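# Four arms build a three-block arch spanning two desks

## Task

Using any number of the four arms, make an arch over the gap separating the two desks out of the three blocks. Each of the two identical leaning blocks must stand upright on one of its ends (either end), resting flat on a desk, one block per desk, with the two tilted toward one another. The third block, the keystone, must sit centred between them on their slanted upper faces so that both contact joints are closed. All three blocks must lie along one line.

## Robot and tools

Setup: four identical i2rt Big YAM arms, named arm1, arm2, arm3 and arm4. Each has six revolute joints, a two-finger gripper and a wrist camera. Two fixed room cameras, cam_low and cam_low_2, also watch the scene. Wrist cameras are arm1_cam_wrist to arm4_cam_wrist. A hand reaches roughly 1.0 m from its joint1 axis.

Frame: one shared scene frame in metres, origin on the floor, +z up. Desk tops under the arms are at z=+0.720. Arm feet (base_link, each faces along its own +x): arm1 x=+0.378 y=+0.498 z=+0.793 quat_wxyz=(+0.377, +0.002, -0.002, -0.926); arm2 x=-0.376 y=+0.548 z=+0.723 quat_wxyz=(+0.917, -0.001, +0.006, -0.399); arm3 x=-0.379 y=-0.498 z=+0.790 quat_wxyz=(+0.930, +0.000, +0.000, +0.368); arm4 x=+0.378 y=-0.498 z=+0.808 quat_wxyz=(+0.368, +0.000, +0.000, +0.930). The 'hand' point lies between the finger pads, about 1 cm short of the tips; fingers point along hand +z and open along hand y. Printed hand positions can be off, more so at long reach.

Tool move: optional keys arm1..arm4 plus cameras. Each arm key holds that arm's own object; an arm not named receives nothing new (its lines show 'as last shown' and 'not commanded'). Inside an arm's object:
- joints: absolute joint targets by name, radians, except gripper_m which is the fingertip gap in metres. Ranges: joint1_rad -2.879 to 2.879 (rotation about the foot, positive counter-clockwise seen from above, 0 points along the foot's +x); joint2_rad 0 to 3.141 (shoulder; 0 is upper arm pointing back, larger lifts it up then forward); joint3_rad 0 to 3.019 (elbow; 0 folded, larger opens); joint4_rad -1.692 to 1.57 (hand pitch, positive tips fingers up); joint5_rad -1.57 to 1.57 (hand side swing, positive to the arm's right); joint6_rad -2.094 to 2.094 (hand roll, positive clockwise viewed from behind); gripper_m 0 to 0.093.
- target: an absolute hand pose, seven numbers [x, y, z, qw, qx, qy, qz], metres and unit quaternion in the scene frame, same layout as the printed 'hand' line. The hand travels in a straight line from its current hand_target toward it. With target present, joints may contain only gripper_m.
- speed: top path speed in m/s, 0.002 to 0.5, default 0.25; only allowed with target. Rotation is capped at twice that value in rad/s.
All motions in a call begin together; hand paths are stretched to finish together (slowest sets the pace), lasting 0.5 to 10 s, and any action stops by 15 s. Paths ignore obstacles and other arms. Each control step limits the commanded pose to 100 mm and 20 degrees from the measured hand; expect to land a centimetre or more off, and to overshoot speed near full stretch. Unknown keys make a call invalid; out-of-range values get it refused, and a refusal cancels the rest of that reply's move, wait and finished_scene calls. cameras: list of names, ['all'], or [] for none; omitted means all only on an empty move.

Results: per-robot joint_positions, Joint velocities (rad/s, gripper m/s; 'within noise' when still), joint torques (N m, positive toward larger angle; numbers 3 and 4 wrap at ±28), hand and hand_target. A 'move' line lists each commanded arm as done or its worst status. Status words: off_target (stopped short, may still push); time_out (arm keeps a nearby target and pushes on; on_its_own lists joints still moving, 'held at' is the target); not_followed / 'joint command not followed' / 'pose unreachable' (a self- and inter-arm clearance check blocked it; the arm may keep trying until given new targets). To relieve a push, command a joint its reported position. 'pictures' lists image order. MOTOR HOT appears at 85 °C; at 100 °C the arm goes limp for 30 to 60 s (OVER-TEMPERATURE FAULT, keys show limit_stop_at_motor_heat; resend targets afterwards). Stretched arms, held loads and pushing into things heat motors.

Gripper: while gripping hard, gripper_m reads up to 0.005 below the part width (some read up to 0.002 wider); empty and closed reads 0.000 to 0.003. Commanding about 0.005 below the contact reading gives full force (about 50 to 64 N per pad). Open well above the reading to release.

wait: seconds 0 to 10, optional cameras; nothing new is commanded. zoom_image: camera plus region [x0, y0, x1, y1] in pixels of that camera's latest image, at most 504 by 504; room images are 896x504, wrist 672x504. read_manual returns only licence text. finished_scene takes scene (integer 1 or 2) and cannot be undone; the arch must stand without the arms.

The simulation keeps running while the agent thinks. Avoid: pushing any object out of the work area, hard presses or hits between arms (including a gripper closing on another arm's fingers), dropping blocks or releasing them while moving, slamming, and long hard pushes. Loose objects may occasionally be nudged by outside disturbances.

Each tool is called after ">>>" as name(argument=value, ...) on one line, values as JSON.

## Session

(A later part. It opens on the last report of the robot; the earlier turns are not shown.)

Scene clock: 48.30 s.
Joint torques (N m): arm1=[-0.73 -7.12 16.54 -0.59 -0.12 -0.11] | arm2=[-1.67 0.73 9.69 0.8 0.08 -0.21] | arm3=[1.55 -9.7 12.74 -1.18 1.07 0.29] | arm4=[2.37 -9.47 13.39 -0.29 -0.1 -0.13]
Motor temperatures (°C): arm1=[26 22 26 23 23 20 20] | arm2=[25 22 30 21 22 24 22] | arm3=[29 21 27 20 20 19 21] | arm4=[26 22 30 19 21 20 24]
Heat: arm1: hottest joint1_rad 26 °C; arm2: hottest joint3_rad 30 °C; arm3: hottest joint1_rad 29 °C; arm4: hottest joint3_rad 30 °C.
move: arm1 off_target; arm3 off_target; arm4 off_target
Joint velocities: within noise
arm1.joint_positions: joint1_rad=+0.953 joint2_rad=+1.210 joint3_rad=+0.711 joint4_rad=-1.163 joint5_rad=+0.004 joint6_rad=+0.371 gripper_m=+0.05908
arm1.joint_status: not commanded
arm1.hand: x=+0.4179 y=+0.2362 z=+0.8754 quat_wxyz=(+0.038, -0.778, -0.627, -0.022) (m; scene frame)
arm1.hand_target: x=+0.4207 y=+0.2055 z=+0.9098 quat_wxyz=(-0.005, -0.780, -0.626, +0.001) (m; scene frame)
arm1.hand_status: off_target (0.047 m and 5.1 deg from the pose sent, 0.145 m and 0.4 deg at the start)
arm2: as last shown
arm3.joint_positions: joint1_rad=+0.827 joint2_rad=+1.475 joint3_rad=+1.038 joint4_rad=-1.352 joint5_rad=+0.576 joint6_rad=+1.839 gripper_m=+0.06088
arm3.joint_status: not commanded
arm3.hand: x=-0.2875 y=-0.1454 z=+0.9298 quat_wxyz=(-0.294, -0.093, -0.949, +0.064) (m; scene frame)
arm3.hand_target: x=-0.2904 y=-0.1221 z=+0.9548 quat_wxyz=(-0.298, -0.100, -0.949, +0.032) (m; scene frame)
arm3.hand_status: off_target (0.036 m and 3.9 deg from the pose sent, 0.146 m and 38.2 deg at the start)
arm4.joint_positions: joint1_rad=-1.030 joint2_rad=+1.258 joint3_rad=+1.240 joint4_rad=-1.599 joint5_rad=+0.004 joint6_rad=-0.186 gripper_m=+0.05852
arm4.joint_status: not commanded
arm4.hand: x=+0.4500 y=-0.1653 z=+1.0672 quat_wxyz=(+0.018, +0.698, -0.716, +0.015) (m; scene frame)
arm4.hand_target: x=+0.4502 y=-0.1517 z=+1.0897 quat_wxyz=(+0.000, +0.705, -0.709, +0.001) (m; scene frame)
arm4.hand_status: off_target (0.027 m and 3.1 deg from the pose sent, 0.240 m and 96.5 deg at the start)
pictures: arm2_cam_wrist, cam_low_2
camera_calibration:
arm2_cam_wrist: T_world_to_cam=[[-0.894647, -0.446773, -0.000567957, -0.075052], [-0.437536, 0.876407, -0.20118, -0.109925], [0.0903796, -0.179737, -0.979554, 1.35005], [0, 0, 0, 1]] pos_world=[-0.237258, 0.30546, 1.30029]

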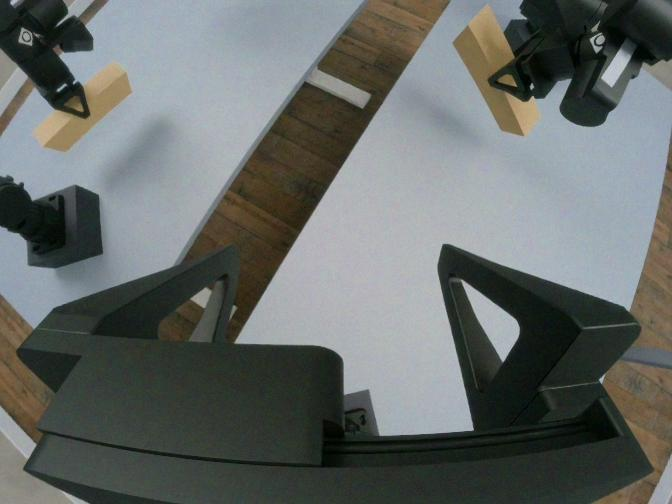

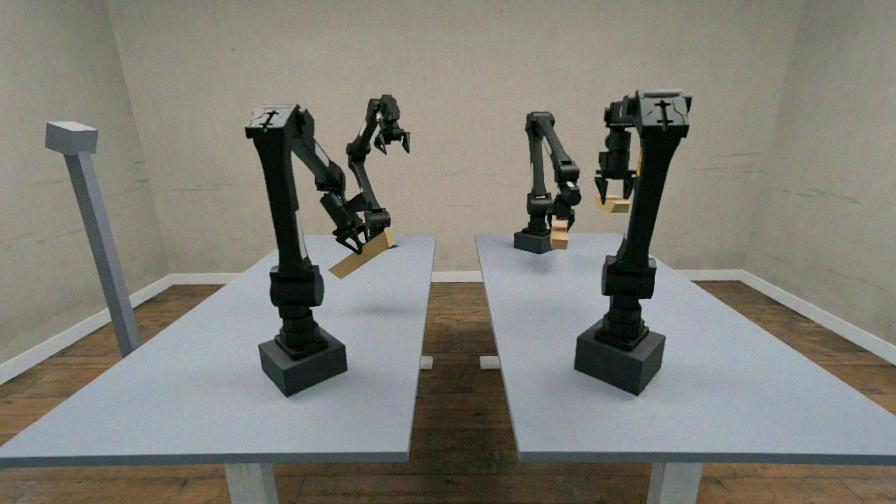

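>>> move(arm1={"target": [0.34, 0.12, 0.975, 0.1028, 0.8962, 0.3262, -0.2826], "speed": 0.25}, arm3={"target": [-0.104, 0.020, 0.915, 0.5863, 0.0118, 0.8098, 0.0163], "speed": 0.25}, arm4={"target": [-0.015, -0.11, 1.085, 0.0278, -0.9994, 0.0, 0.0211], "speed": 0.4}, cameras=["arm2_cam_wrist", "cam_low_2", "cam_low"])

Scene clock: 55.63 s.
Joint torques (N m): arm1=[-1.08 -5.42 18.93 1.01 0.87 0.05] | arm2=[-1.73 0.56 9.69 0.91 0.09 -0.21] | arm3=[0.44 -16.09 8.68 1.07 0.95 0.04] | arm4=[1.73 -17.08 13.53 -0.16 -0.12 -0.13]
Motor temperatures (°C): arm1=[26 22 28 23 23 20 20] | arm2=[25 22 30 21 22 24 22] | arm3=[29 22 29 20 21 19 22] | arm4=[26 23 31 19 21 20 25]
Heat: arm1: hottest joint3_rad 28 °C; arm2: hottest joint3_rad 30 °C; arm3: hottest joint1_rad 29 °C; arm4: hottest joint3_rad 31 °C.
move: arm1 off_target; arm3 off_target; arm4 off_target
Joint velocities: within noise
arm1.joint_positions: joint1_rad=+0.937 joint2_rad=+1.131 joint3_rad=+0.741 joint4_rad=-0.945 joint5_rad=+0.492 joint6_rad=+0.888 gripper_m=+0.05912
arm1.joint_status: not commanded
arm1.hand: x=+0.3427 y=+0.1617 z=+0.9316 quat_wxyz=(-0.047, -0.895, -0.359, +0.262) (m; scene frame)
arm1.hand_target: x=+0.3399 y=+0.1267 z=+0.9754 quat_wxyz=(-0.099, -0.896, -0.330, +0.282) (m; scene frame)
arm1.hand_status: off_target (0.060 m and 7.8 deg from the pose sent, 0.172 m and 53.9 deg at the start)
arm2: as last shown
arm3.joint_positions: joint1_rad=+0.619 joint2_rad=+1.858 joint3_rad=+1.139 joint4_rad=-0.325 joint5_rad=+1.178 joint6_rad=+0.994 gripper_m=+0.06087
arm3.joint_status: not commanded
arm3.hand: x=-0.1133 y=+0.0114 z=+0.8920 quat_wxyz=(-0.578, +0.009, -0.816, +0.002) (m; scene frame)
arm3.hand_target: x=-0.1040 y=+0.0184 z=+0.9146 quat_wxyz=(-0.586, -0.011, -0.810, -0.015) (m; scene frame)
arm3.hand_status: off_target (0.026 m and 3.4 deg from the pose sent, 0.247 m and 39.6 deg at the start)
arm4.joint_positions: joint1_rad=-0.022 joint2_rad=+1.737 joint3_rad=+1.752 joint4_rad=-1.570 joint5_rad=+0.020 joint6_rad=-0.771 gripper_m=+0.05855
arm4.joint_status: not commanded
arm4.hand: x=-0.0038 y=-0.1192 z=+1.0603 quat_wxyz=(-0.013, +1.000, -0.002, +0.002) (m; scene frame)
arm4.hand_target: x=-0.0121 y=-0.1104 z=+1.0848 quat_wxyz=(-0.030, +0.999, +0.003, -0.017) (m; scene frame)
arm4.hand_status: off_target (0.029 m and 3.2 deg from the pose sent, 0.469 m and 91.7 deg at the start)
pictures: arm2_cam_wrist, cam_low, cam_low_2
camera_calibration:
arm2_cam_wrist: T_world_to_cam=[[-0.894647, -0.446773, -0.000567957, -0.075052], [-0.437536, 0.876407, -0.20118, -0.109925], [0.0903796, -0.179737, -0.979554, 1.35005], [0, 0, 0, 1]] pos_world=[-0.237258, 0.30546, 1.30029]

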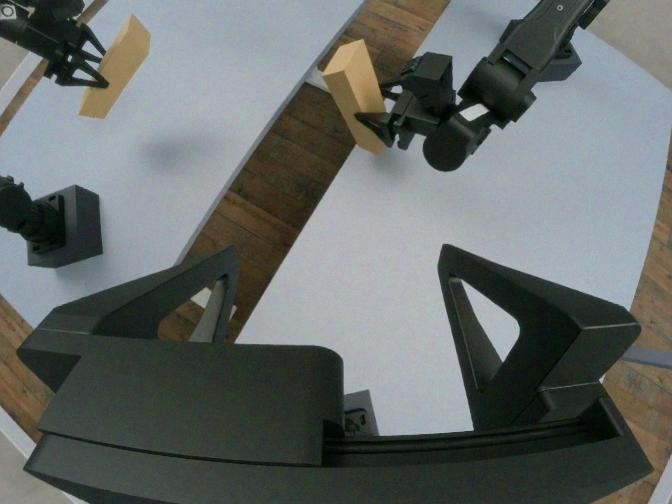

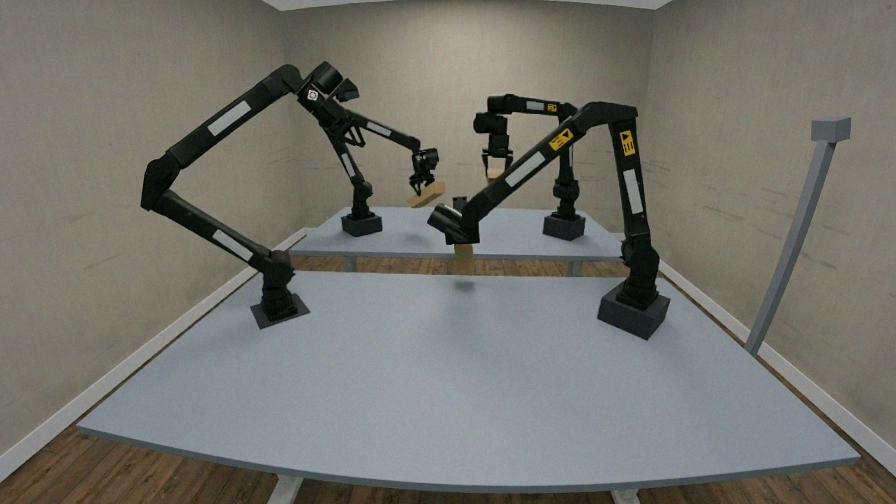

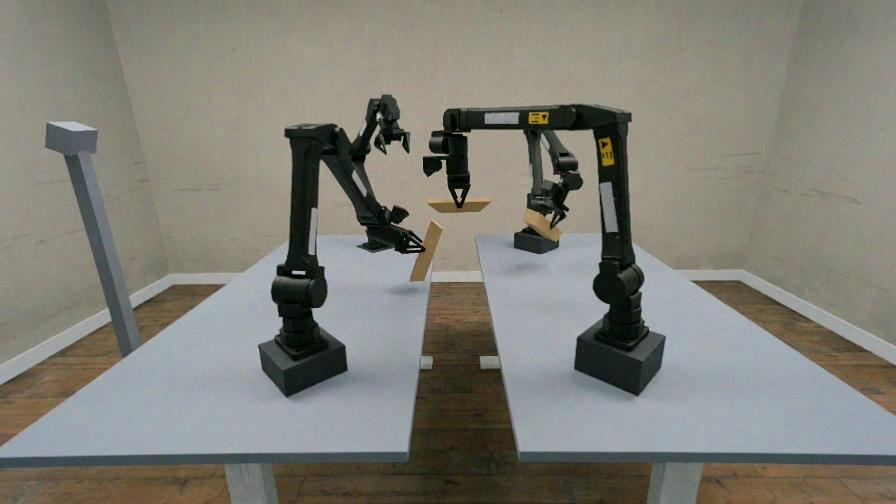

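>>> move(arm1={"target": [0.123, -0.020, 0.920, 0.0247, 0.8096, -0.0179, -0.5861], "speed": 0.25}, arm3={"target": [-0.104, 0.010, 0.866, 0.5863, 0.0118, 0.8098, 0.0163], "speed": 0.1}, cameras=["arm2_cam_wrist", "cam_low_2", "cam_low"])

>>> zoom_image(camera="cam_low_2", region=[390, 190, 530, 310])

>>> zoom_image(camera="cam_low", region=[420, 170, 520, 310])

Scene clock: 60.97 s.
Joint torques (N m): arm1=[-0.67 -13.27 15.32 1.17 1.41 0.05] | arm2=[-1.79 0.85 9.7 0.75 0.09 -0.2] | arm3=[-0.73 -15.97 6.6 1.18 0.88 0.04] | arm4=[1.67 -17.03 13.55 -0.13 -0.11 -0.13]
Motor temperatures (°C): arm1=[26 22 30 23 23 20 20] | arm2=[25 22 30 21 22 24 22] | arm3=[29 23 29 20 21 19 22] | arm4=[26 23 33 19 21 20 25]
Heat: arm1: hottest joint3_rad 30 °C; arm2: hottest joint3_rad 30 °C; arm3: hottest joint1_rad 29 °C; arm4: hottest joint3_rad 33 °C.
move: arm1 off_target; arm3 off_target
Joint velocities: within noise
arm1.joint_positions: joint1_rad=+0.635 joint2_rad=+1.835 joint3_rad=+1.081 joint4_rad=-0.398 joint5_rad=+1.179 joint6_rad=+1.065 gripper_m=+0.05916
arm1.joint_status: not commanded
arm1.hand: x=+0.1363 y=+0.0088 z=+0.8825 quat_wxyz=(+0.014, -0.822, -0.024, +0.568) (m; scene frame)
arm1.hand_target: x=+0.1243 y=-0.0171 z=+0.9207 quat_wxyz=(-0.024, -0.811, +0.018, +0.585) (m; scene frame)
arm1.hand_status: off_target (0.049 m and 7.0 deg from the pose sent, 0.285 m and 58.5 deg at the start)
arm2, arm4: as last shown
arm3.joint_positions: joint1_rad=+0.618 joint2_rad=+1.919 joint3_rad=+1.099 joint4_rad=-0.185 joint5_rad=+1.176 joint6_rad=+0.986 gripper_m=+0.06087
arm3.joint_status: not commanded
arm3.hand: x=-0.1131 y=+0.0100 z=+0.8558 quat_wxyz=(-0.581, +0.001, -0.814, -0.011) (m; scene frame)
arm3.hand_target: x=-0.1041 y=+0.0100 z=+0.8662 quat_wxyz=(-0.586, -0.012, -0.810, -0.017) (m; scene frame)
arm3.hand_status: off_target (0.014 m and 1.7 deg from the pose sent, 0.028 m and 3.4 deg at the start)
pictures: arm2_cam_wrist, cam_low, cam_low_2
camera_calibration:
arm2_cam_wrist: T_world_to_cam=[[-0.894647, -0.446773, -0.000567957, -0.075052], [-0.437536, 0.876407, -0.20118, -0.109925], [0.0903796, -0.179737, -0.979554, 1.35005], [0, 0, 0, 1]] pos_world=[-0.237258, 0.30546, 1.30029]

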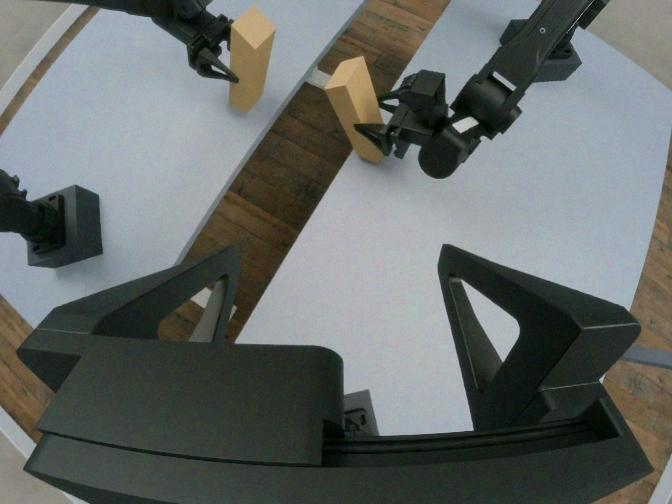

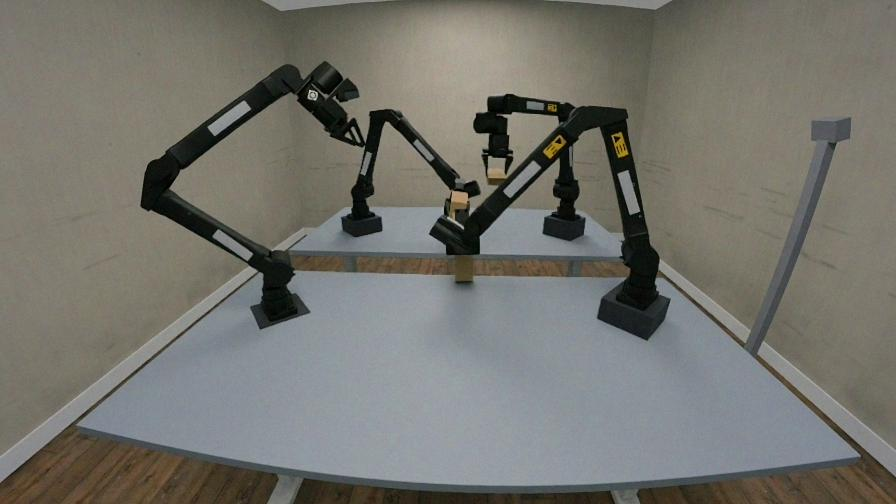

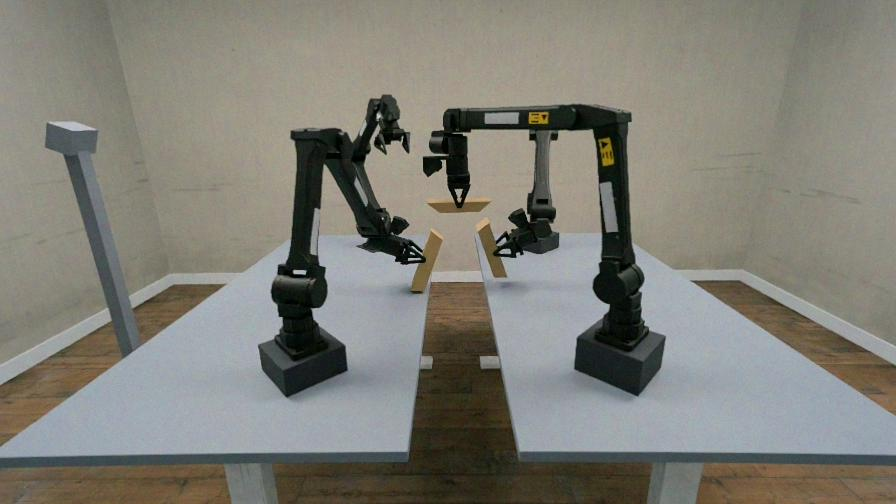

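Scaled by 3.600 from the camera's 896x504 image, which has a finer 1280x720 frame.

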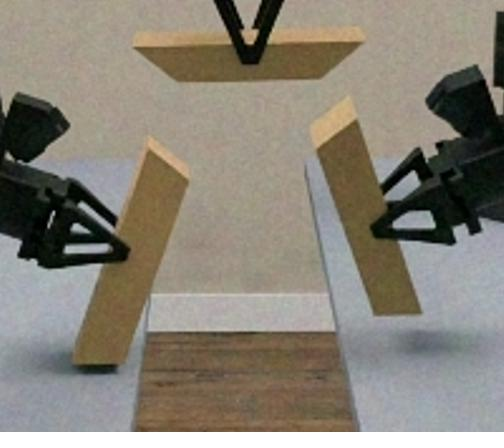

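Scaled by 3.600 from the camera's 896x504 image, which has a finer 1280x720 frame.

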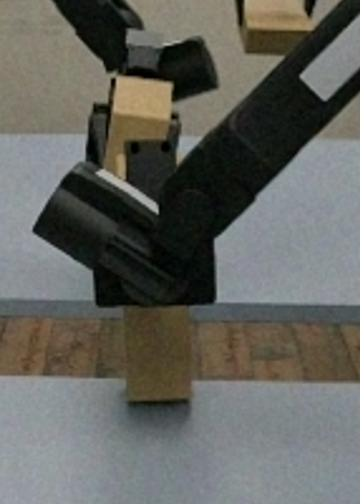

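>>> move(arm1={"target": [0.130, -0.022, 0.885, 0.0247, 0.8096, -0.0179, -0.5861], "speed": 0.15}, arm3={"target": [-0.104, 0.032, 0.905, 0.5863, 0.0118, 0.8098, 0.0163], "speed": 0.15}, cameras=[])

>>> move(arm1={"target": [0.132, -0.0195, 0.862, 0.0247, 0.8096, -0.0179, -0.5861], "speed": 0.1}, arm3={"target": [-0.104, 0.0165, 0.866, 0.5863, 0.0118, 0.8098, 0.0163], "speed": 0.1}, cameras=["arm2_cam_wrist", "cam_low_2", "cam_low"])

>>> zoom_image(camera="cam_low_2", region=[390, 190, 530, 310])

>>> zoom_image(camera="cam_low", region=[420, 170, 520, 310])

>>> zoom_image(camera="arm2_cam_wrist", region=[220, 0, 480, 200])

Scene clock: 70.43 s.
Joint torques (N m): arm1=[0.32 -14.04 13.31 1.16 1.42 0.05] | arm2=[-1.9 0.97 9.7 0.83 0.09 -0.21] | arm3=[0.03 -18.9 11.63 0.05 1.11 0.21] | arm4=[1.67 -17.03 13.52 -0.14 -0.12 -0.14]
Motor temperatures (°C): arm1=[26 23 31 23 24 20 21] | arm2=[25 22 31 21 22 24 22] | arm3=[29 24 29 20 21 19 22] | arm4=[26 23 36 19 21 20 25]
Heat: arm1: hottest joint3_rad 31 °C; arm2: hottest joint3_rad 31 °C; arm3: hottest joint1_rad 29 °C; arm4: hottest joint3_rad 36 °C.
move: arm1 off_target; arm3 off_target
Joint velocities: within noise
arm1.joint_positions: joint1_rad=+0.635 joint2_rad=+1.909 joint3_rad=+1.082 joint4_rad=-0.342 joint5_rad=+1.187 joint6_rad=+1.092 gripper_m=+0.05916
arm1.joint_status: not commanded
arm1.hand: x=+0.1356 y=+0.0064 z=+0.8498 quat_wxyz=(+0.015, -0.821, -0.017, +0.570) (m; scene frame)
arm1.hand_target: x=+0.1309 y=-0.0195 z=+0.8858 quat_wxyz=(-0.025, -0.810, +0.018, +0.586) (m; scene frame)
arm1.hand_status: off_target (0.046 m and 6.5 deg from the pose sent, 0.032 m and 7.0 deg at the start)
arm2, arm4: as last shown
arm3.joint_positions: joint1_rad=+0.618 joint2_rad=+1.919 joint3_rad=+1.121 joint4_rad=-0.297 joint5_rad=+1.176 joint6_rad=+0.978 gripper_m=+0.06087
arm3.joint_status: not commanded
arm3.hand: x=-0.1141 y=+0.0050 z=+0.8551 quat_wxyz=(-0.573, +0.029, -0.819, +0.027) (m; scene frame)
arm3.hand_target: x=-0.1051 y=+0.0283 z=+0.9055 quat_wxyz=(-0.586, -0.009, -0.810, -0.014) (m; scene frame)
arm3.hand_status: off_target (0.058 m and 7.1 deg from the pose sent, 0.055 m and 1.7 deg at the start)
pictures: none
No camera images: "cameras" was empty.

Scene clock: 71.63 s.
Joint torques (N m): arm1=[0.56 -13.16 11.79 1.18 1.11 0.02] | arm2=[-1.96 0.56 9.68 0.83 0.09 -0.2] | arm3=[-0.32 -16.15 6.67 1.13 0.95 0.16] | arm4=[1.61 -16.97 13.52 -0.12 -0.11 -0.14]
Motor temperatures (°C): arm1=[26 23 31 23 25 20 21] | arm2=[25 22 31 21 22 24 22] | arm3=[29 24 29 20 21 19 22] | arm4=[26 23 36 19 21 20 25]
Heat: arm1: hottest joint3_rad 31 °C; arm2: hottest joint3_rad 31 °C; arm3: hottest joint1_rad 29 °C; arm4: hottest joint3_rad 36 °C.
move: arm1 off_target; arm3 off_target
Joint velocities: within noise
arm1.joint_positions: joint1_rad=+0.635 joint2_rad=+1.933 joint3_rad=+1.082 joint4_rad=-0.292 joint5_rad=+1.198 joint6_rad=+1.100 gripper_m=+0.05916
arm1.joint_status: not commanded
arm1.hand: x=+0.1343 y=+0.0028 z=+0.8418 quat_wxyz=(+0.004, -0.818, -0.005, +0.576) (m; scene frame)
arm1.hand_target: x=+0.1325 y=-0.0183 z=+0.8625 quat_wxyz=(-0.025, -0.810, +0.018, +0.586) (m; scene frame)
arm1.hand_status: off_target (0.030 m and 4.5 deg from the pose sent, 0.029 m and 6.5 deg at the start)
arm2.joint_positions: joint1_rad=-0.242 joint2_rad=+0.748 joint3_rad=+1.295 joint4_rad=-1.341 joint5_rad=-0.009 joint6_rad=+0.015 gripper_m=+0.09397
arm2.joint_status: not commanded
arm2.hand: x=-0.2293 y=+0.2950 z=+1.1822 quat_wxyz=(-0.325, -0.472, -0.798, +0.187) (m; scene frame)
arm2.hand_target: x=-0.2328 y=+0.2941 z=+1.1829 quat_wxyz=(-0.320, -0.471, -0.799, +0.191) (m; scene frame)
arm2.hand_status: not commanded
arm3.joint_positions: joint1_rad=+0.618 joint2_rad=+1.933 joint3_rad=+1.121 joint4_rad=-0.200 joint5_rad=+1.176 joint6_rad=+0.978 gripper_m=+0.06087
arm3.joint_status: not commanded
arm3.hand: x=-0.1120 y=+0.0157 z=+0.8547 quat_wxyz=(-0.580, +0.006, -0.815, -0.006) (m; scene frame)
arm3.hand_target: x=-0.1041 y=+0.0164 z=+0.8659 quat_wxyz=(-0.586, -0.012, -0.810, -0.016) (m; scene frame)
arm3.hand_status: off_target (0.014 m and 2.5 deg from the pose sent, 0.019 m and 7.1 deg at the start)
arm4: as last shown
pictures: arm2_cam_wrist, cam_low, cam_low_2
camera_calibration:
arm2_cam_wrist: T_world_to_cam=[[-0.894647, -0.446773, -0.000567957, -0.075052], [-0.437536, 0.876407, -0.20118, -0.109925], [0.0903796, -0.179737, -0.979554, 1.35005], [0, 0, 0, 1]] pos_world=[-0.237258, 0.30546, 1.30029]

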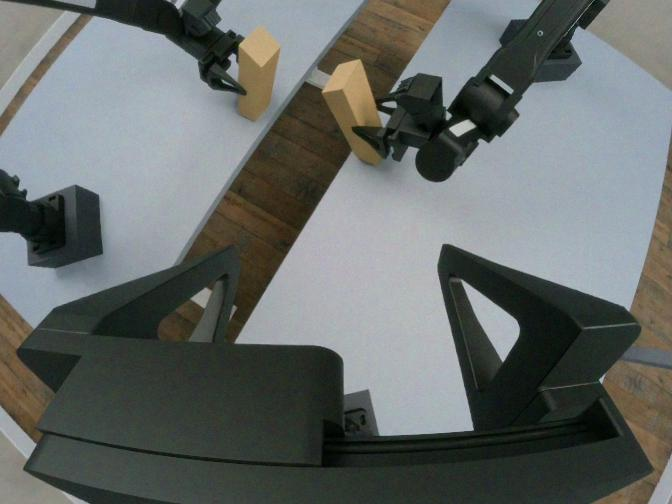

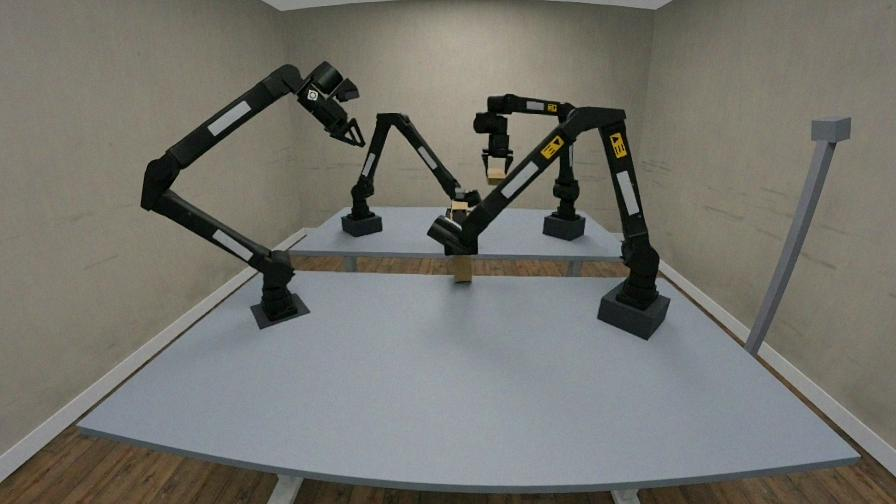

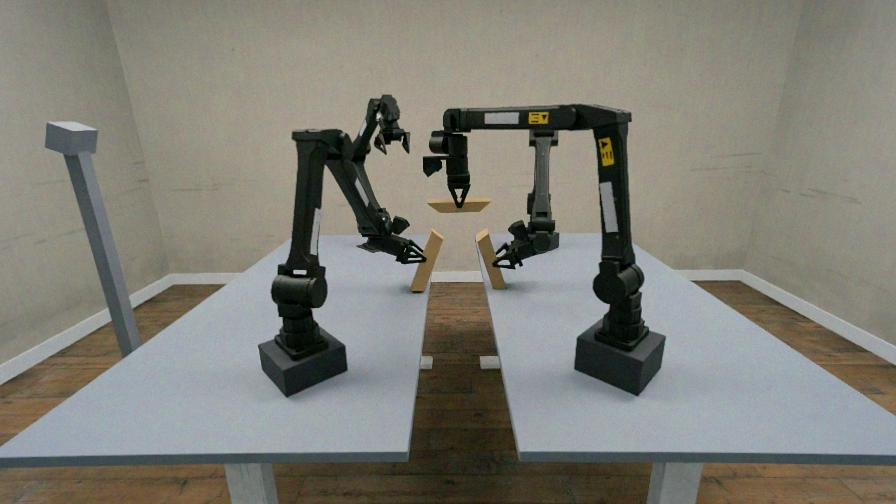

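Scaled by 3.600 from the camera's 896x504 image, which has a finer 1280x720 frame.

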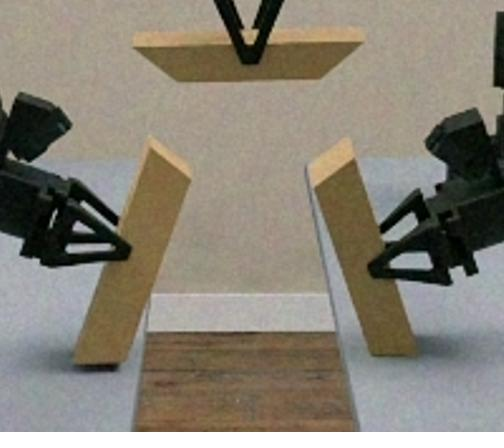

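Scaled by 3.600 from the camera's 896x504 image, which has a finer 1280x720 frame.

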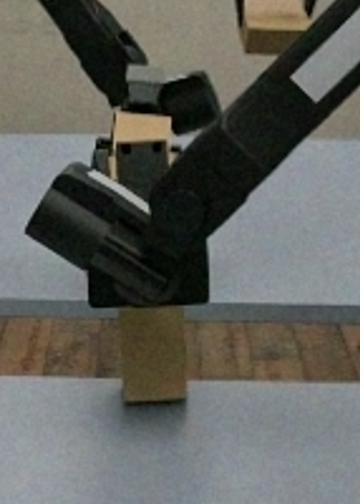

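Scaled by 1.938 from the camera's 672x504 image, which has a finer 960x720 frame.

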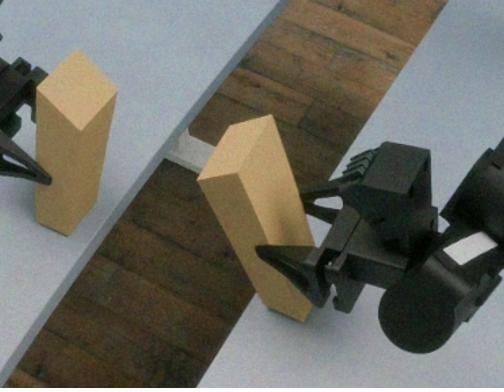

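>>> move(arm1={"target": [0.132, -0.045, 0.885, 0.0253, 0.8267, -0.0172, -0.5618], "speed": 0.15}, arm3={"target": [-0.104, 0.040, 0.905, 0.5933, 0.0119, 0.8047, 0.0162], "speed": 0.15}, cameras=[])

>>> move(arm1={"target": [0.134, -0.020, 0.856, 0.0253, 0.8267, -0.0172, -0.5618], "speed": 0.1}, arm3={"target": [-0.104, 0.0215, 0.860, 0.5933, 0.0119, 0.8047, 0.0162], "speed": 0.1}, cameras=["arm2_cam_wrist", "cam_low_2", "cam_low"])

>>> zoom_image(camera="cam_low_2", region=[390, 190, 530, 310])

>>> zoom_image(camera="cam_low", region=[420, 170, 520, 310])

Scene clock: 79.17 s.
Joint torques (N m): arm1=[0.67 -14.21 14.82 0.08 0.91 0.06] | arm2=[-1.9 0.62 9.69 0.8 0.08 -0.21] | arm3=[0.56 -18.37 11.77 0.18 1.49 0.2] | arm4=[1.73 -17.03 13.52 -0.14 -0.12 -0.13]
Motor temperatures (°C): arm1=[26 24 31 23 25 20 21] | arm2=[25 22 31 21 22 24 22] | arm3=[29 25 29 20 22 19 23] | arm4=[26 24 38 19 21 20 25]
Heat: arm1: hottest joint3_rad 31 °C; arm2: hottest joint3_rad 31 °C; arm3: hottest joint1_rad 29 °C; arm4: hottest joint3_rad 38 °C.
move: arm1 off_target; arm3 off_target
Joint velocities: within noise
arm1.joint_positions: joint1_rad=+0.635 joint2_rad=+1.933 joint3_rad=+1.164 joint4_rad=-0.454 joint5_rad=+1.150 joint6_rad=+1.160 gripper_m=+0.05916
arm1.joint_status: not commanded
arm1.hand: x=+0.1350 y=-0.0126 z=+0.8522 quat_wxyz=(+0.012, -0.833, -0.009, +0.553) (m; scene frame)
arm1.hand_target: x=+0.1331 y=-0.0417 z=+0.8860 quat_wxyz=(-0.025, -0.827, +0.017, +0.562) (m; scene frame)
arm1.hand_status: off_target (0.046 m and 5.3 deg from the pose sent, 0.064 m and 4.7 deg at the start)
arm2, arm4: as last shown
arm3.joint_positions: joint1_rad=+0.618 joint2_rad=+1.933 joint3_rad=+1.141 joint4_rad=-0.282 joint5_rad=+1.184 joint6_rad=+0.978 gripper_m=+0.06087
arm3.joint_status: not commanded
arm3.hand: x=-0.1120 y=+0.0130 z=+0.8568 quat_wxyz=(-0.577, +0.022, -0.816, +0.020) (m; scene frame)
arm3.hand_target: x=-0.1051 y=+0.0364 z=+0.9054 quat_wxyz=(-0.593, -0.012, -0.805, -0.016) (m; scene frame)
arm3.hand_status: off_target (0.056 m and 6.1 deg from the pose sent, 0.056 m and 3.0 deg at the start)
pictures: none
No camera images: "cameras" was empty.

Scene clock: 80.47 s.
Joint torques (N m): arm1=[0.15 -14.39 8.57 1.16 0.9 -0.06] | arm2=[-1.49 0.62 9.76 0.83 0.09 -0.21] | arm3=[-0.21 -16.5 6.48 1.22 1.2 0.04] | arm4=[1.67 -17.08 13.55 -0.14 -0.11 -0.13]
Motor temperatures (°C): arm1=[26 24 31 23 25 20 21] | arm2=[25 22 31 21 22 24 22] | arm3=[29 25 29 20 22 19 23] | arm4=[26 24 38 19 21 20 25]
Heat: arm1: hottest joint3_rad 31 °C; arm2: hottest joint3_rad 31 °C; arm3: hottest joint1_rad 29 °C; arm4: hottest joint3_rad 38 °C.
move: arm1 off_target; arm3 off_target
Joint velocities: within noise
arm1.joint_positions: joint1_rad=+0.635 joint2_rad=+1.946 joint3_rad=+1.139 joint4_rad=-0.370 joint5_rad=+1.149 joint6_rad=+1.160 gripper_m=+0.05917
arm1.joint_status: not commanded
arm1.hand: x=+0.1350 y=-0.0132 z=+0.8420 quat_wxyz=(-0.008, -0.832, +0.004, +0.555) (m; scene frame)
arm1.hand_target: x=+0.1340 y=-0.0199 z=+0.8562 quat_wxyz=(-0.025, -0.827, +0.017, +0.562) (m; scene frame)
arm1.hand_status: off_target (0.016 m and 2.7 deg from the pose sent, 0.008 m and 5.3 deg at the start)
arm2, arm4: as last shown
arm3.joint_positions: joint1_rad=+0.618 joint2_rad=+1.959 joint3_rad=+1.131 joint4_rad=-0.165 joint5_rad=+1.185 joint6_rad=+0.975 gripper_m=+0.06087
arm3.joint_status: not commanded
arm3.hand: x=-0.1103 y=+0.0209 z=+0.8478 quat_wxyz=(-0.585, +0.000, -0.811, -0.011) (m; scene frame)
arm3.hand_target: x=-0.1041 y=+0.0217 z=+0.8601 quat_wxyz=(-0.593, -0.012, -0.805, -0.017) (m; scene frame)
arm3.hand_status: off_target (0.014 m and 2.0 deg from the pose sent, 0.012 m and 6.1 deg at the start)
pictures: arm2_cam_wrist, cam_low, cam_low_2
camera_calibration:
arm2_cam_wrist: T_world_to_cam=[[-0.894647, -0.446773, -0.000567957, -0.075052], [-0.437536, 0.876407, -0.20118, -0.109925], [0.0903796, -0.179737, -0.979554, 1.35005], [0, 0, 0, 1]] pos_world=[-0.237258, 0.30546, 1.30029]

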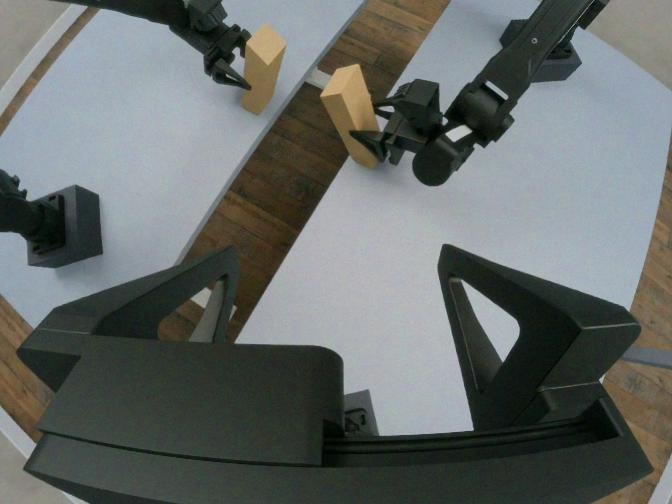

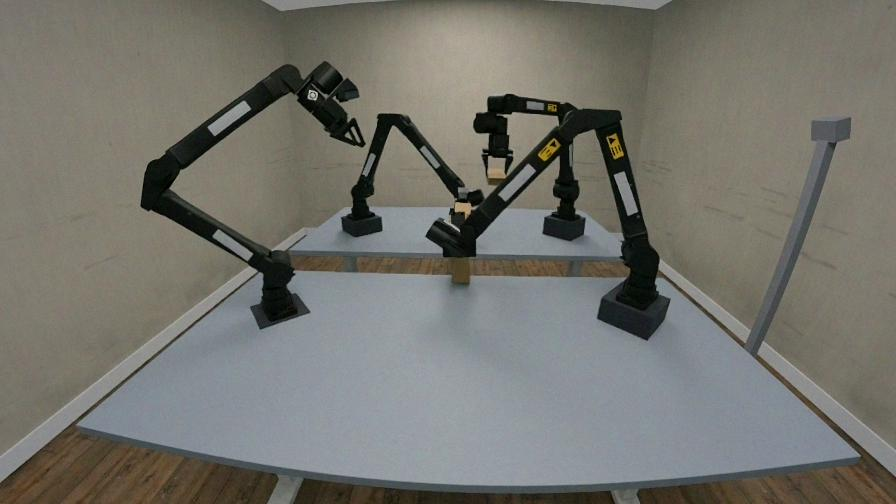

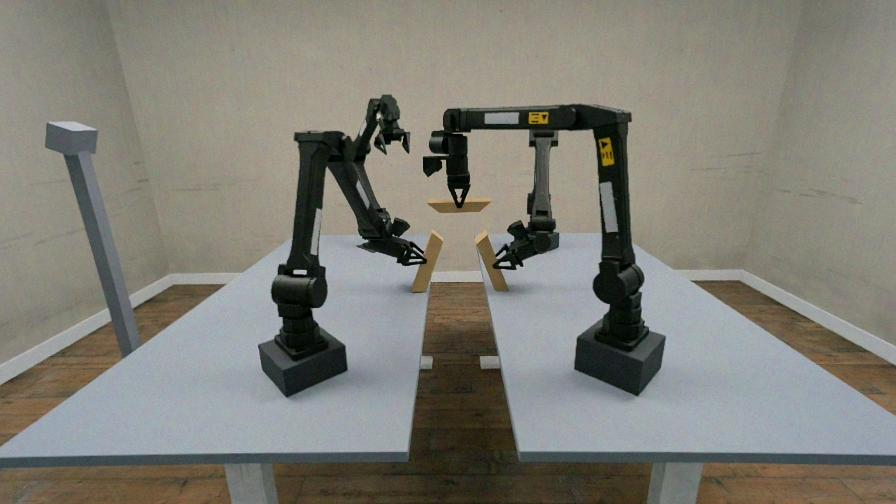

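Scaled by 3.600 from the camera's 896x504 image, which has a finer 1280x720 frame.

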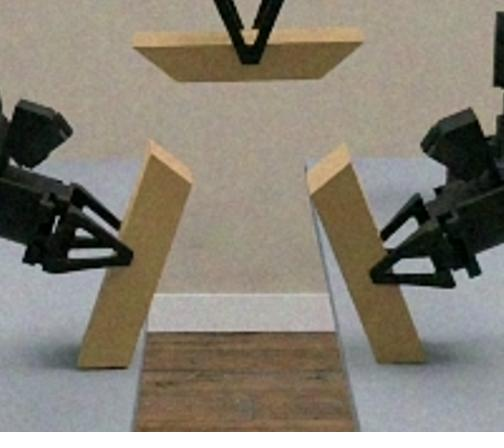

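Scaled by 3.600 from the camera's 896x504 image, which has a finer 1280x720 frame.

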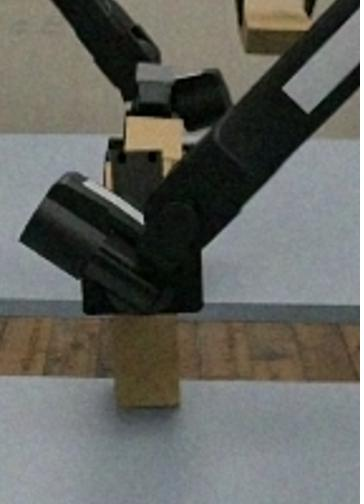

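>>> move(arm3={"target": [-0.113, 0.0215, 0.862, 0.5933, 0.0119, 0.8047, 0.0162], "speed": 0.1}, cameras=["cam_low_2", "cam_low", "arm2_cam_wrist"])

>>> zoom_image(camera="cam_low_2", region=[390, 190, 530, 310])

Scene clock: 93.03 s.
Joint torques (N m): arm1=[0.26 -14.33 8.55 1.11 0.89 -0.06] | arm2=[-1.67 0.85 9.7 0.84 0.09 -0.17] | arm3=[1.32 -16.67 6.64 0.27 1.4 0.25] | arm4=[1.67 -16.97 13.55 -0.13 -0.12 -0.13]
Motor temperatures (°C): arm1=[26 24 31 23 24 20 21] | arm2=[25 22 31 21 22 24 22] | arm3=[29 25 29 20 22 19 23] | arm4=[26 24 41 19 21 20 26]
Heat: arm1: hottest joint3_rad 31 °C; arm2: hottest joint3_rad 31 °C; arm3: hottest joint1_rad 29 °C; arm4: hottest joint3_rad 41 °C.
move: arm3 off_target
Joint velocities: within noise
arm1.joint_positions: joint1_rad=+0.635 joint2_rad=+1.946 joint3_rad=+1.139 joint4_rad=-0.369 joint5_rad=+1.149 joint6_rad=+1.160 gripper_m=+0.05917
arm1.joint_status: not commanded
arm1.hand: x=+0.1350 y=-0.0134 z=+0.8420 quat_wxyz=(-0.009, -0.832, +0.004, +0.555) (m; scene frame)
arm1.hand_target: x=+0.1340 y=-0.0200 z=+0.8562 quat_wxyz=(-0.026, -0.827, +0.017, +0.562) (m; scene frame)
arm1.hand_status: not commanded
arm2, arm4: as last shown
arm3.joint_positions: joint1_rad=+0.618 joint2_rad=+1.959 joint3_rad=+1.131 joint4_rad=-0.177 joint5_rad=+1.190 joint6_rad=+0.994 gripper_m=+0.06087
arm3.joint_status: not commanded
arm3.hand: x=-0.1104 y=+0.0191 z=+0.8475 quat_wxyz=(-0.585, -0.005, -0.811, -0.010) (m; scene frame)
arm3.hand_target: x=-0.1129 y=+0.0215 z=+0.8618 quat_wxyz=(-0.593, -0.015, -0.805, -0.019) (m; scene frame)
arm3.hand_status: off_target (0.015 m and 1.6 deg from the pose sent, 0.014 m and 2.0 deg at the start)
pictures: arm2_cam_wrist, cam_low, cam_low_2
camera_calibration:
arm2_cam_wrist: T_world_to_cam=[[-0.894647, -0.446773, -0.000567957, -0.075052], [-0.437536, 0.876407, -0.20118, -0.109925], [0.0903796, -0.179737, -0.979554, 1.35005], [0, 0, 0, 1]] pos_world=[-0.237258, 0.30546, 1.30029]

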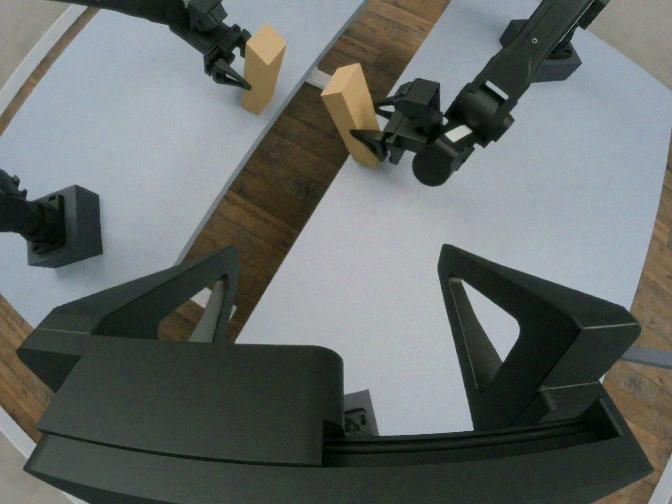

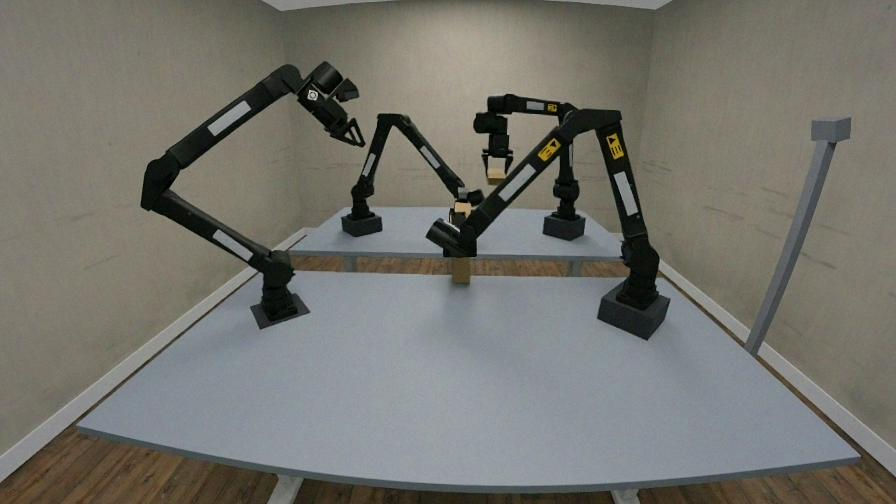

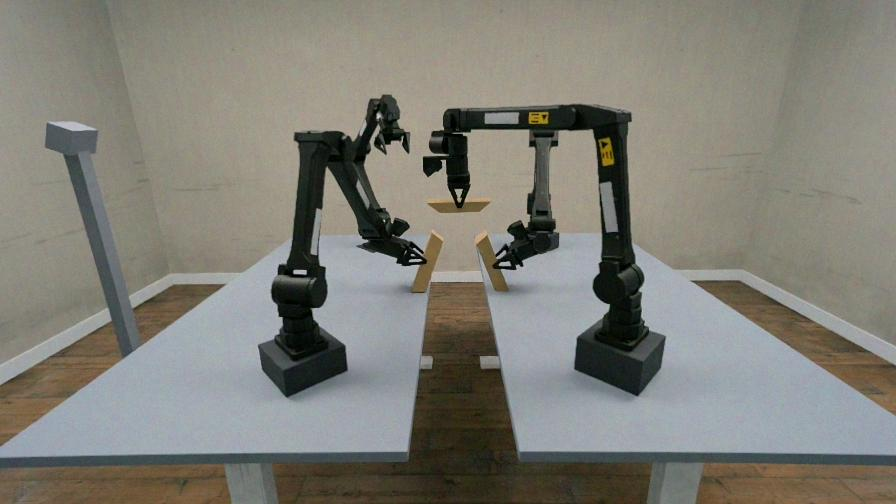

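Scaled by 3.600 from the camera's 896x504 image, which has a finer 1280x720 frame.

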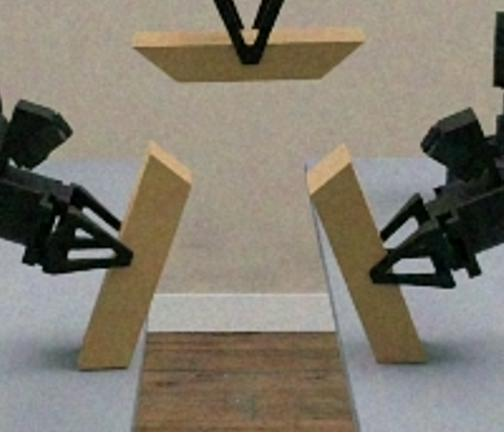

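>>> move(arm3={"target": [-0.133, 0.0215, 0.882, 0.5933, 0.0119, 0.8047, 0.0162], "speed": 0.1}, cameras=["cam_low_2"])

>>> zoom_image(camera="cam_low_2", region=[390, 190, 530, 310])

Scene clock: 95.37 s.
Joint torques (N m): arm1=[0.32 -14.39 8.58 1.1 0.89 -0.05] | arm2=[-1.73 0.67 9.78 0.88 0.1 -0.2] | arm3=[2.2 -18.84 7.68 0.09 1.48 0.27] | arm4=[1.67 -17.03 13.55 -0.12 -0.12 -0.13]
Motor temperatures (°C): arm1=[26 24 31 23 24 20 21] | arm2=[25 22 31 21 22 24 22] | arm3=[29 25 29 20 23 19 23] | arm4=[26 24 41 19 21 20 26]
Heat: arm1: hottest joint3_rad 31 °C; arm2: hottest joint3_rad 31 °C; arm3: hottest joint1_rad 29 °C; arm4: hottest joint3_rad 41 °C.
move: arm3 off_target
Joint velocities: within noise
arm1.joint_positions: joint1_rad=+0.635 joint2_rad=+1.946 joint3_rad=+1.139 joint4_rad=-0.369 joint5_rad=+1.149 joint6_rad=+1.161 gripper_m=+0.05917
arm1.joint_status: not commanded
arm1.hand: x=+0.1350 y=-0.0134 z=+0.8420 quat_wxyz=(-0.009, -0.832, +0.005, +0.555) (m; scene frame)
arm1.hand_target: x=+0.1340 y=-0.0200 z=+0.8562 quat_wxyz=(-0.026, -0.827, +0.018, +0.562) (m; scene frame)
arm1.hand_status: not commanded
arm2, arm4: as last shown
arm3.joint_positions: joint1_rad=+0.650 joint2_rad=+1.946 joint3_rad=+1.131 joint4_rad=-0.323 joint5_rad=+1.208 joint6_rad=+1.080 gripper_m=+0.06087
arm3.joint_status: not commanded
arm3.hand: x=-0.1288 y=+0.0094 z=+0.8475 quat_wxyz=(-0.582, +0.009, -0.813, +0.012) (m; scene frame)
arm3.hand_target: x=-0.1329 y=+0.0205 z=+0.8814 quat_wxyz=(-0.593, -0.011, -0.805, -0.015) (m; scene frame)
arm3.hand_status: off_target (0.037 m and 4.4 deg from the pose sent, 0.041 m and 1.6 deg at the start)
pictures: cam_low_2

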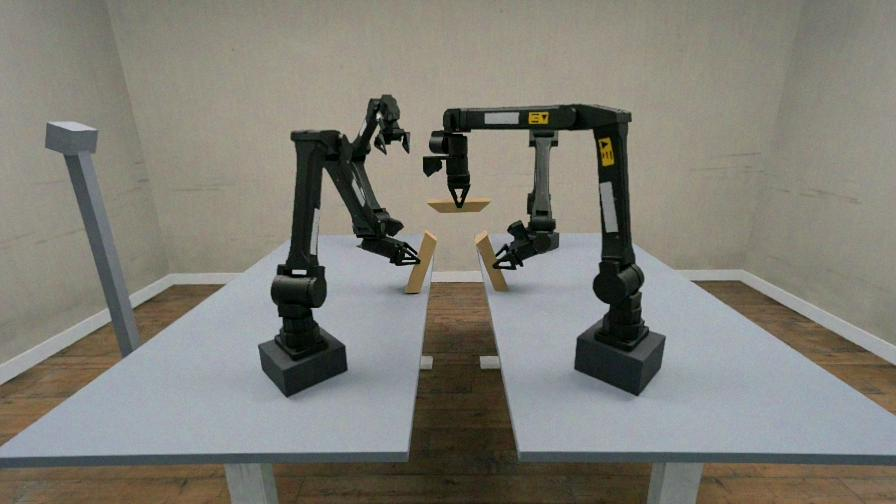

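Scaled by 3.600 from the camera's 896x504 image, which has a finer 1280x720 frame.

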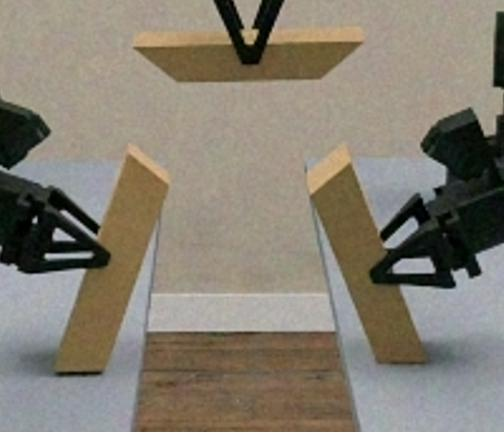

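>>> move(arm3={"target": [-0.110, 0.0225, 0.880, 0.5933, 0.0119, 0.8047, 0.0162], "speed": 0.1}, cameras=["cam_low_2"])

>>> zoom_image(camera="cam_low_2", region=[390, 190, 530, 310])

Scene clock: 98.07 s.
Joint torques (N m): arm1=[0.26 -14.33 8.59 1.11 0.89 -0.06] | arm2=[-1.79 0.79 9.74 0.77 0.09 -0.19] | arm3=[-0.15 -18.55 7.34 1.18 0.89 0.08] | arm4=[1.67 -17.08 13.52 -0.14 -0.12 -0.13]
Motor temperatures (°C): arm1=[26 24 31 23 24 20 21] | arm2=[25 22 31 21 22 24 22] | arm3=[29 26 29 20 23 19 23] | arm4=[26 25 41 19 21 20 26]
Heat: arm1: hottest joint3_rad 31 °C; arm2: hottest joint3_rad 31 °C; arm3: hottest joint1_rad 29 °C; arm4: hottest joint3_rad 41 °C.
move: arm3 off_target
Joint velocities: within noise
arm1, arm2: as last shown
arm3.joint_positions: joint1_rad=+0.633 joint2_rad=+1.946 joint3_rad=+1.131 joint4_rad=-0.236 joint5_rad=+1.201 joint6_rad=+1.001 gripper_m=+0.06087
arm3.joint_status: not commanded
arm3.hand: x=-0.1187 y=+0.0162 z=+0.8518 quat_wxyz=(-0.585, +0.010, -0.811, +0.004) (m; scene frame)
arm3.hand_target: x=-0.1102 y=+0.0220 z=+0.8799 quat_wxyz=(-0.594, -0.012, -0.805, -0.016) (m; scene frame)
arm3.hand_status: off_target (0.030 m and 3.5 deg from the pose sent, 0.040 m and 4.4 deg at the start)
arm4.joint_positions: joint1_rad=-0.022 joint2_rad=+1.737 joint3_rad=+1.752 joint4_rad=-1.570 joint5_rad=+0.020 joint6_rad=-0.771 gripper_m=+0.05855
arm4.joint_status: not commanded
arm4.hand: x=-0.0038 y=-0.1192 z=+1.0603 quat_wxyz=(-0.013, +1.000, -0.002, +0.002) (m; scene frame)
arm4.hand_target: x=-0.0121 y=-0.1104 z=+1.0848 quat_wxyz=(-0.030, +0.999, +0.003, -0.017) (m; scene frame)
arm4.hand_status: not commanded
pictures: cam_low_2

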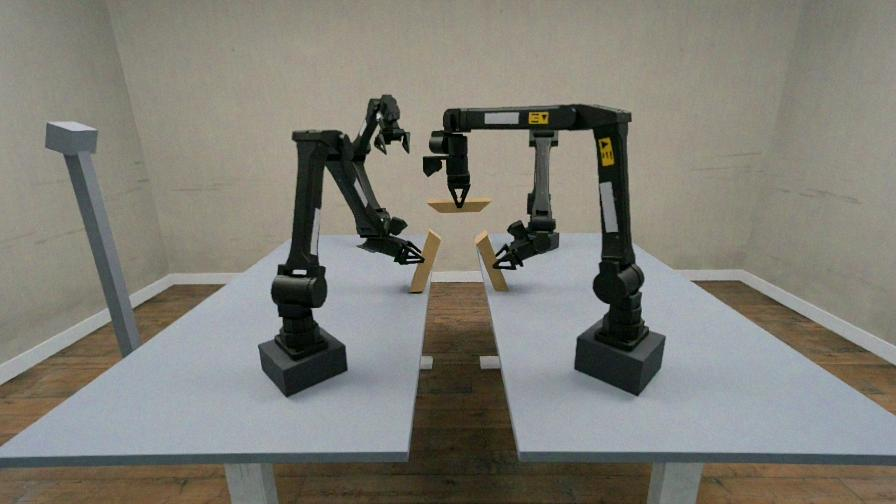

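Scaled by 3.600 from the camera's 896x504 image, which has a finer 1280x720 frame.

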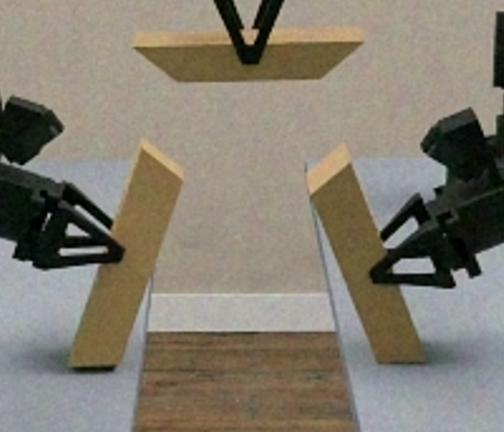

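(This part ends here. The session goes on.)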